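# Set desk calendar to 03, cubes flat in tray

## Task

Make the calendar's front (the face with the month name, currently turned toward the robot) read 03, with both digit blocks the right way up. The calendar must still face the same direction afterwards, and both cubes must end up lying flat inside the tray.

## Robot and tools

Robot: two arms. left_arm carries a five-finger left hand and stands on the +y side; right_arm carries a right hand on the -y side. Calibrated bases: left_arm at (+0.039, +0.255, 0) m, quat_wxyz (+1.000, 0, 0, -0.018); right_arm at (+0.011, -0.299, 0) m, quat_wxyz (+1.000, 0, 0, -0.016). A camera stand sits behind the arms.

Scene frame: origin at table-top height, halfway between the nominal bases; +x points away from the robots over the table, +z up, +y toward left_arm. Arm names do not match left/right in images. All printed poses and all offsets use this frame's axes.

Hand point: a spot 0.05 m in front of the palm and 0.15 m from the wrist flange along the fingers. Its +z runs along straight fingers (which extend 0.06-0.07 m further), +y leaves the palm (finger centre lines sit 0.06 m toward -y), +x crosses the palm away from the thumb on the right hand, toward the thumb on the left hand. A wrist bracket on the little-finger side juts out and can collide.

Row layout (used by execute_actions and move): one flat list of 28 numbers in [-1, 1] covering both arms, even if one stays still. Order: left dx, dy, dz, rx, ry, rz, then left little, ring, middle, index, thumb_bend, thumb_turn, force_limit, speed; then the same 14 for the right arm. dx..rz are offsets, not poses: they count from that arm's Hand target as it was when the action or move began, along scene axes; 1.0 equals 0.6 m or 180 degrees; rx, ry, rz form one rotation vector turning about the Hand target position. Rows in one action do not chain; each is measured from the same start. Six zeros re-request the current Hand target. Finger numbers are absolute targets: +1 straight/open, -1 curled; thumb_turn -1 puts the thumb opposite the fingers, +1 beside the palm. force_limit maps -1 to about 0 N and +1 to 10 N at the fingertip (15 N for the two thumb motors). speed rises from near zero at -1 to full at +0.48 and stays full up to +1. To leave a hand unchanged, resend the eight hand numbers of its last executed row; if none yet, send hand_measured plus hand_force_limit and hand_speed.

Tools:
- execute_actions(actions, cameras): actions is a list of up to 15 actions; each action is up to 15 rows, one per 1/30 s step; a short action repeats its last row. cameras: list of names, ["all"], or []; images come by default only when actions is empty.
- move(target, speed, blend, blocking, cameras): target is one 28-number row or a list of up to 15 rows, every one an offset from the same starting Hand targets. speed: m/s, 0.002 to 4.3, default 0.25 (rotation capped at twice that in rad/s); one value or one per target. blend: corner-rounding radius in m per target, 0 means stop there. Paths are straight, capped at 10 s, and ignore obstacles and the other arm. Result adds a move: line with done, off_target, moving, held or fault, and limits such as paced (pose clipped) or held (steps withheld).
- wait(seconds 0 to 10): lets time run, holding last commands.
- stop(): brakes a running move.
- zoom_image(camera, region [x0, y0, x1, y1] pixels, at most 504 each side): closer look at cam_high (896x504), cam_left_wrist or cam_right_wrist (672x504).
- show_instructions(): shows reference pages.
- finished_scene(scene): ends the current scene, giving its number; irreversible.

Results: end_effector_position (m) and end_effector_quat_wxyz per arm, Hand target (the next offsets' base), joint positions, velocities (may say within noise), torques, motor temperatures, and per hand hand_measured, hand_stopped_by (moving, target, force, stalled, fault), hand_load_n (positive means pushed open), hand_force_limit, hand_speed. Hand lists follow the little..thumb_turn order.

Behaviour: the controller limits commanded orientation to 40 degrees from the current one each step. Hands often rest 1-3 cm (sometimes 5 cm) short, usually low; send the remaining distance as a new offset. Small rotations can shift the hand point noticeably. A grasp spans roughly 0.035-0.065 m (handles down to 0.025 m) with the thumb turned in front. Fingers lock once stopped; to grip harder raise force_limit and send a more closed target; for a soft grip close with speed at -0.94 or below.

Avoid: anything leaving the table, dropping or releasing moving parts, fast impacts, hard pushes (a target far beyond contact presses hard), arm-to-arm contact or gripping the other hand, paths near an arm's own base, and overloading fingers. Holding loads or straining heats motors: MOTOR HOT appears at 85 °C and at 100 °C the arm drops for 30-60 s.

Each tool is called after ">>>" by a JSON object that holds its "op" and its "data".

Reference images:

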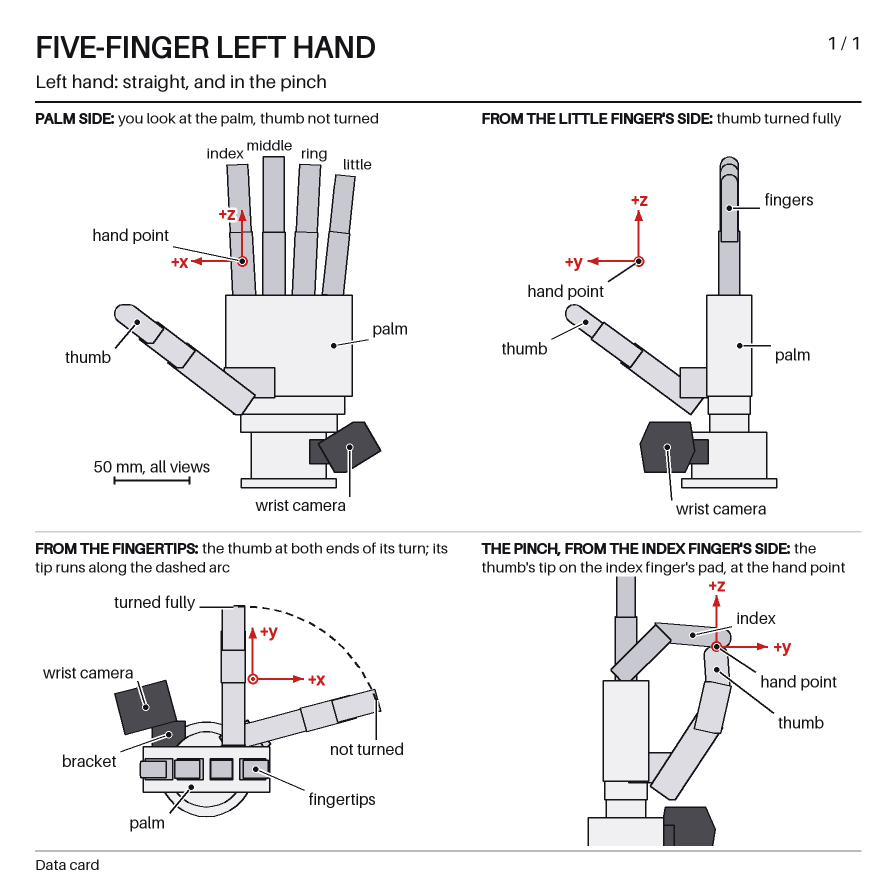

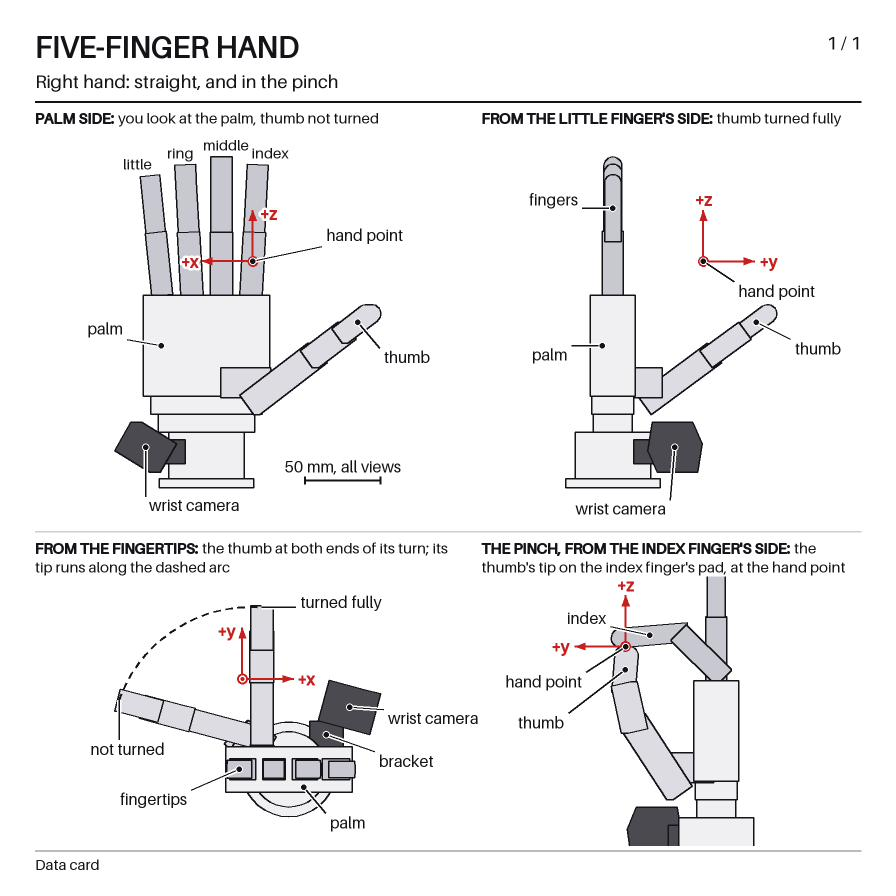

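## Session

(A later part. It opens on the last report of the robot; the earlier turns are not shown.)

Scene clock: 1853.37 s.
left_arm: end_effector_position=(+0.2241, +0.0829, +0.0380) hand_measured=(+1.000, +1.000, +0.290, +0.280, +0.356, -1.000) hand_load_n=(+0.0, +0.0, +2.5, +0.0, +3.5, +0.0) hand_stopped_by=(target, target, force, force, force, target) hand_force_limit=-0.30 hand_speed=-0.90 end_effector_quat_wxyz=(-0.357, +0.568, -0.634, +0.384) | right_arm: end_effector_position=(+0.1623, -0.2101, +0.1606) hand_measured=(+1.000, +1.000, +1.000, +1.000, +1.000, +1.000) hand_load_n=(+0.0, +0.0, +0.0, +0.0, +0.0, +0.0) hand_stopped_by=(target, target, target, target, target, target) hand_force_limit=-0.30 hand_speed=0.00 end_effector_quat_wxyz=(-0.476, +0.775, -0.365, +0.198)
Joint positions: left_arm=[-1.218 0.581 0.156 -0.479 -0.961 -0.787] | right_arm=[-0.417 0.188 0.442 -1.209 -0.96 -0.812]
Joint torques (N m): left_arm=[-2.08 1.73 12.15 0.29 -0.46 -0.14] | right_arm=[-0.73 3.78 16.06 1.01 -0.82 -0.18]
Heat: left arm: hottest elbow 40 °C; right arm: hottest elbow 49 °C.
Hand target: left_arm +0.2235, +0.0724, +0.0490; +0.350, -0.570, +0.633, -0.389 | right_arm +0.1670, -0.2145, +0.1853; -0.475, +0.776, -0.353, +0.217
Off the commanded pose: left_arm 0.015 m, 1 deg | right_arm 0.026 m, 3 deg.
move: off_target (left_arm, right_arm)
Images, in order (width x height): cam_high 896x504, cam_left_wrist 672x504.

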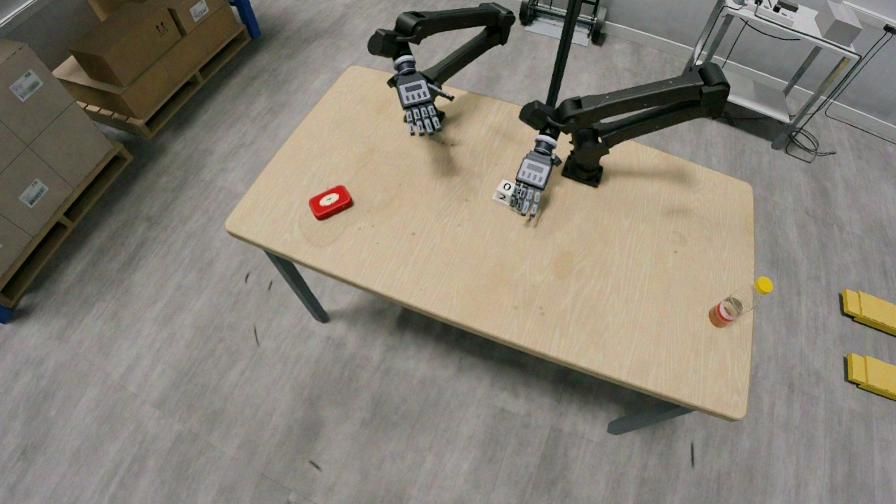

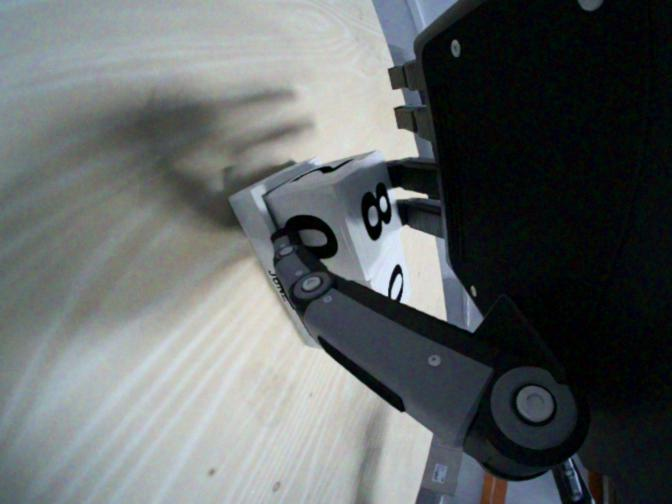

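>>> {"op": "move", "data": {"target": [[0,0,0,0,0,0.03,1,1,0.1,0.1,0,-1,-0.3,-0.9,0,0,0,0,0,0,1,1,1,1,1,1,-0.3,0],[0,0,0,0,0,0.03,1,1,0.7,0.7,0.6,-1,-0.3,-0.3,0,0,0,0,0,0,1,1,1,1,1,1,-0.3,0]], "speed": 0.1, "cameras": ["cam_left_wrist","cam_high"]}}

>>> {"op": "zoom_image", "data": {"camera": "cam_high", "region": [460, 160, 540, 220]}}

Scene clock: 1863.70 s.
left_arm: end_effector_position=(+0.2229, +0.0854, +0.0364) hand_measured=(+1.000, +1.000, +0.700, +0.700, +0.600, -1.000) hand_load_n=(+0.0, -0.5, +0.0, +0.0, +0.0, +0.0) hand_stopped_by=(target, target, target, target, target, target) hand_force_limit=-0.30 hand_speed=-0.30 end_effector_quat_wxyz=(-0.376, +0.596, -0.610, +0.361) | right_arm: end_effector_position=(+0.1623, -0.2101, +0.1606) hand_measured=(+1.000, +1.000, +1.000, +1.000, +1.000, +1.000) hand_load_n=(+0.0, +0.0, +0.0, +0.0, +0.0, +0.0) hand_stopped_by=(target, target, target, target, target, target) hand_force_limit=-0.30 hand_speed=0.00 end_effector_quat_wxyz=(-0.476, +0.775, -0.365, +0.198)
Joint positions: left_arm=[-1.268 0.712 0.21 -0.605 -1.037 -1.013] | right_arm=[-0.417 0.188 0.442 -1.209 -0.96 -0.812]
Joint torques (N m): left_arm=[-2.02 0.56 11.49 0.4 -0.71 -0.11] | right_arm=[-0.67 3.78 16.06 1.03 -0.82 -0.18]
Heat: left arm: hottest elbow 40 °C; right arm: hottest elbow 49 °C.
Hand target: left_arm +0.2234, +0.0723, +0.0489; -0.368, +0.599, -0.606, +0.372 | right_arm +0.1670, -0.2145, +0.1853; -0.475, +0.776, -0.353, +0.217
Off the commanded pose: left_arm 0.018 m, 2 deg | right_arm 0.026 m, 3 deg.
move: off_target (left_arm, right_arm); target 2's new numbers were sent with left_arm's hand 0.018 m and 1 deg from that target
Images, in order (width x height): cam_high 896x504, cam_left_wrist 672x504.

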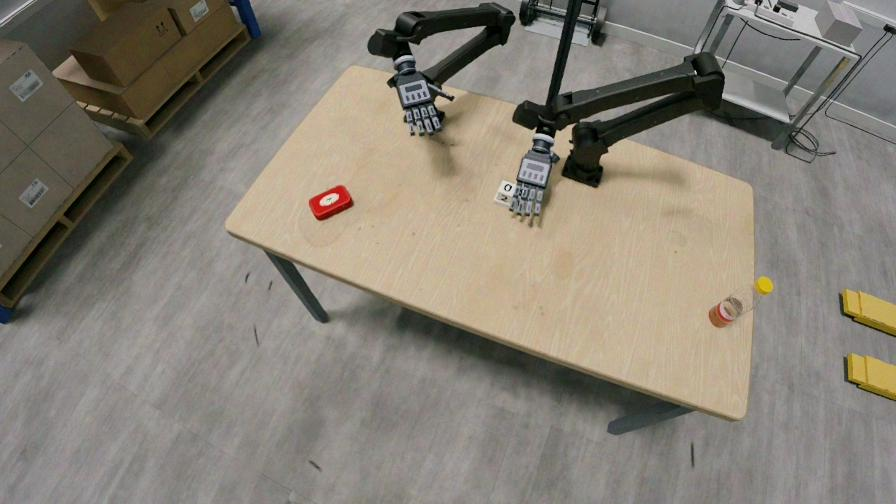

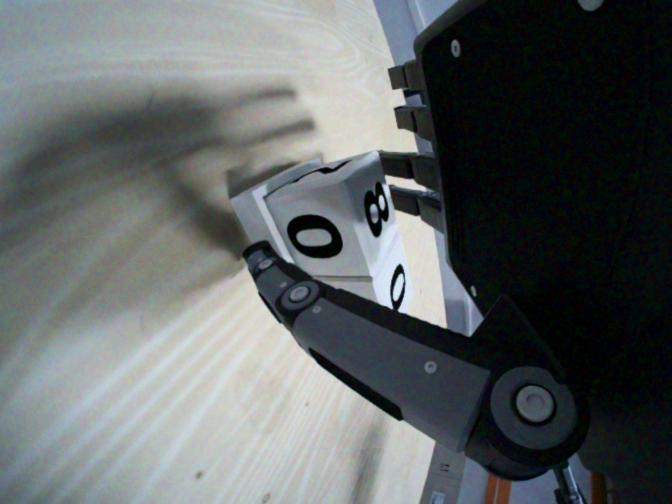

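Scaled by 6.300 from the camera's 896x504 image, which has a finer 1280x720 frame.

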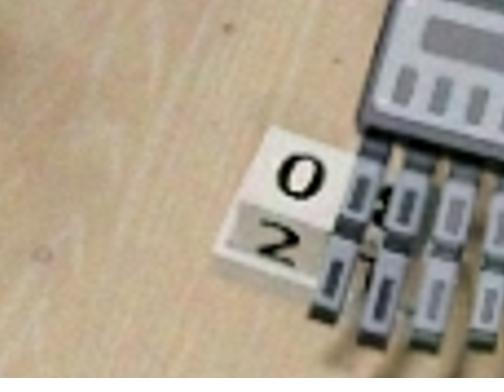

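>>> {"op": "move", "data": {"target": [[0,-0.01,0.03,0,0,0,1,1,0.7,0.7,0.6,-1,-0.3,-0.3,0,0,0,0,0,0,1,1,1,1,1,1,-0.3,0],[0,0.0,0.15,0,0,0,1,1,0.7,0.7,0.6,-1,-0.3,-0.3,0,0,0,0,0,0,1,1,1,1,1,1,-0.3,0],[0,0.2,0.2,0,0,0,1,1,0.7,0.7,0.7,-1,-0.3,-0.3,0,0,0,0,0,0,1,1,1,1,1,1,-0.3,0]], "speed": 0.1, "cameras": ["all"]}}

>>> {"op": "zoom_image", "data": {"camera": "cam_high", "region": [460, 160, 540, 220]}}

>>> {"op": "zoom_image", "data": {"camera": "cam_right_wrist", "region": [200, 200, 450, 400]}}

Scene clock: 1878.70 s.
left_arm: end_effector_position=(+0.2193, +0.1921, +0.1508) hand_measured=(+1.000, +1.000, +0.700, +0.700, +0.700, -1.000) hand_load_n=(+0.0, +0.5, +0.0, +0.0, +0.0, +0.0) hand_stopped_by=(target, target, target, target, target, target) hand_force_limit=-0.30 hand_speed=-0.30 end_effector_quat_wxyz=(-0.364, +0.603, -0.618, +0.348) | right_arm: end_effector_position=(+0.1623, -0.2101, +0.1606) hand_measured=(+1.000, +1.000, +1.000, +1.000, +1.000, +1.000) hand_load_n=(+0.0, +0.0, +0.0, +0.0, +0.0, -0.5) hand_stopped_by=(target, target, target, target, target, target) hand_force_limit=-0.30 hand_speed=0.00 end_effector_quat_wxyz=(-0.476, +0.775, -0.365, +0.198)
Joint positions: left_arm=[-0.673 -0.004 0.392 -1.04 -0.61 -0.372] | right_arm=[-0.417 0.188 0.442 -1.209 -0.96 -0.812]
Joint torques (N m): left_arm=[-0.03 2.9 12.22 1.91 -0.32 0.14] | right_arm=[-0.79 3.78 16.05 1.03 -0.82 -0.18]
Heat: left arm: hottest elbow 41 °C; right arm: hottest elbow 50 °C.
Hand target: left_arm +0.2234, +0.1923, +0.1689; -0.368, +0.599, -0.606, +0.372 | right_arm +0.1670, -0.2145, +0.1853; -0.475, +0.776, -0.353, +0.217
Off the commanded pose: left_arm 0.019 m, 3 deg | right_arm 0.026 m, 3 deg.
joint sent to its limit (left arm) — joint 2 (shoulder), lower limit. The joint targets still meet the commanded pose.
move: off_target (left_arm, right_arm); target 3's new numbers were sent with left_arm's hand 0.018 m and 3 deg from that target

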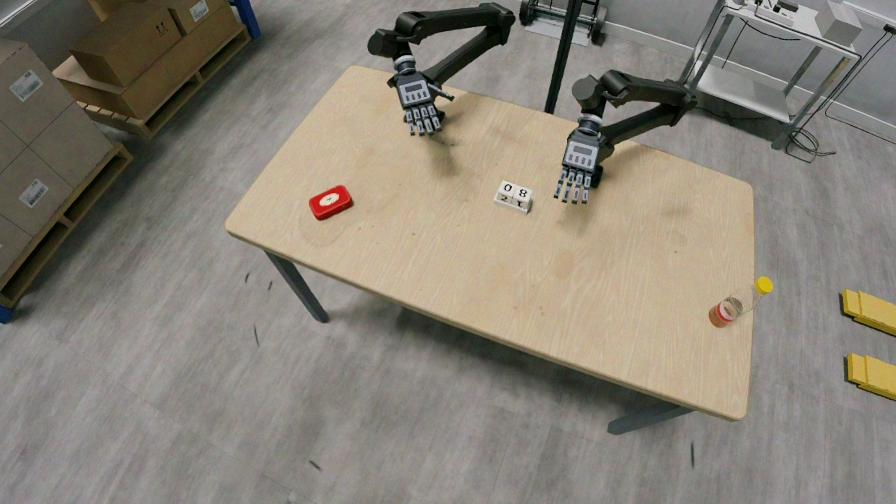

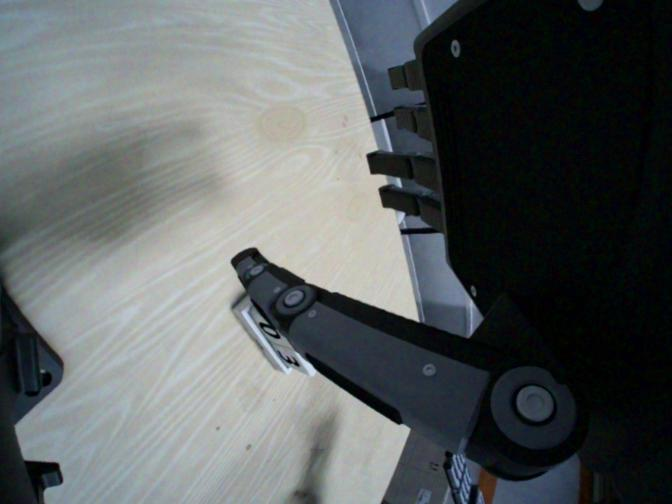

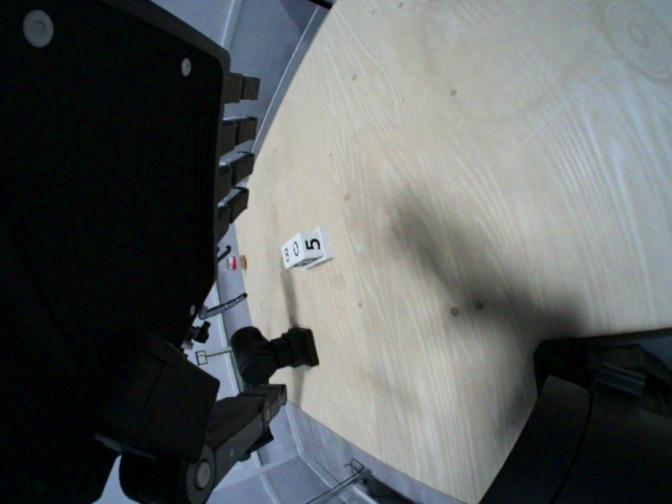

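Scaled by 6.300 from the camera's 896x504 image, which has a finer 1280x720 frame.

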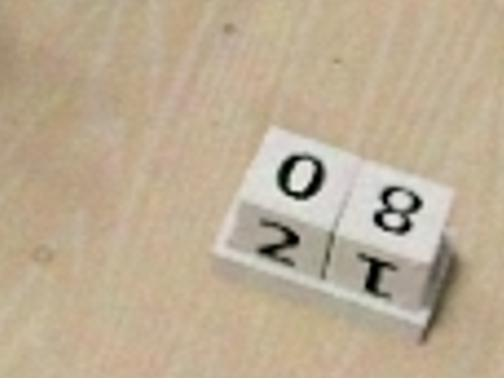

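Scaled by 2.016 from the camera's 672x504 image, which has a finer 960x720 frame.

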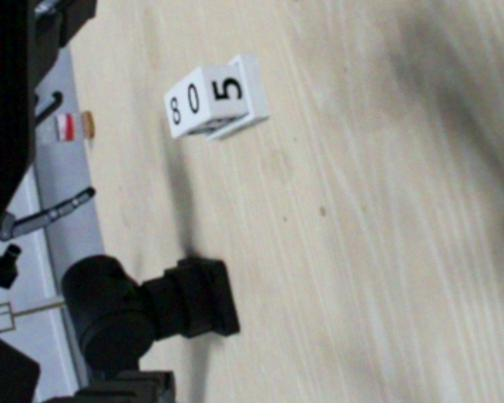

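>>> {"op": "move", "data": {"target": [[0,0,0,0,0,0,1,1,0.7,0.7,0.7,-1,-0.3,-0.3,0.138,0.0,0.1,-0.475,-0.1765,-0.179,1,1,1,1,1,-1,-0.3,0]], "speed": 0.25, "cameras": ["cam_right_wrist","cam_high"]}}

Scene clock: 1919.47 s.
left_arm: end_effector_position=(+0.2193, +0.1921, +0.1508) hand_measured=(+1.000, +1.000, +0.700, +0.700, +0.700, -1.000) hand_load_n=(+0.0, +0.0, +0.0, +0.0, +0.0, +0.0) hand_stopped_by=(target, target, target, target, target, target) hand_force_limit=-0.30 hand_speed=-0.30 end_effector_quat_wxyz=(-0.364, +0.603, -0.618, +0.348) | right_arm: end_effector_position=(+0.2454, -0.2255, +0.2353) hand_measured=(+1.000, +1.000, +1.000, +1.000, +1.000, -1.000) hand_load_n=(+0.0, +0.0, +0.0, +0.0, +0.0, +0.0) hand_stopped_by=(target, target, target, target, target, target) hand_force_limit=-0.30 hand_speed=0.00 end_effector_quat_wxyz=(+0.152, +0.714, -0.138, +0.670)
Joint positions: left_arm=[-0.673 -0.004 0.392 -1.04 -0.609 -0.372] | right_arm=[1.223 1.113 0.675 -1.678 1.505 0.514]
Joint torques (N m): left_arm=[0.09 2.9 12.22 1.91 -0.33 0.14] | right_arm=[-0.73 -3.72 12.82 -0.55 0.72 0]
Motor temperatures (°C): left_arm=[27 27 41 26 26 24] | right_arm=[24 31 51 25 27 24]
Heat: left arm: hottest elbow 41 °C; right arm: hottest elbow 51 °C.
Hand target: left_arm +0.2235, +0.1923, +0.1689; -0.368, +0.599, -0.606, +0.372 | right_arm +0.2498, -0.2145, +0.2453; +0.164, +0.689, -0.168, +0.686
Off the commanded pose: left_arm 0.019 m, 3 deg | right_arm 0.016 m, 5 deg.
joint sent to its limit (left arm) — joint 2 (shoulder), lower limit. The joint targets still meet the commanded pose.
joint sent to its limit (right arm) — joint 4 (wrist pitch), lower limit. The joint targets are off in orientation, not in position.
move: off_target (left_arm, right_arm)
Images, in order (width x height): cam_high 896x504, cam_right_wrist 672x504.

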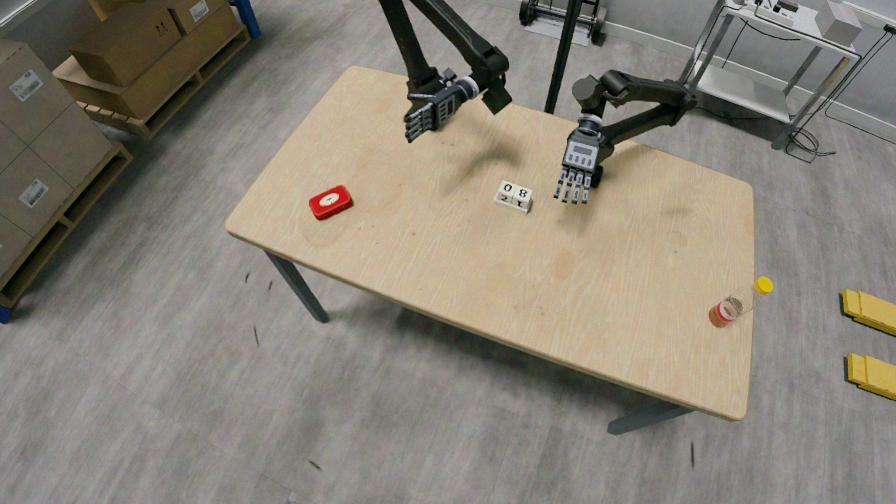

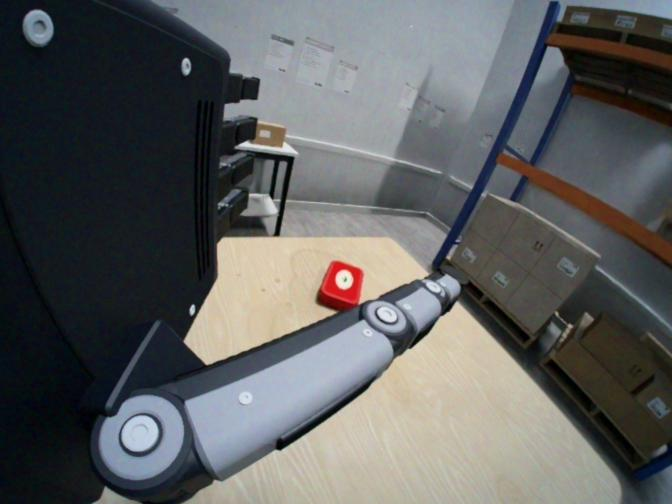

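>>> {"op": "finished_scene", "data": {"scene": 1}}

The scene is finished: the task was done.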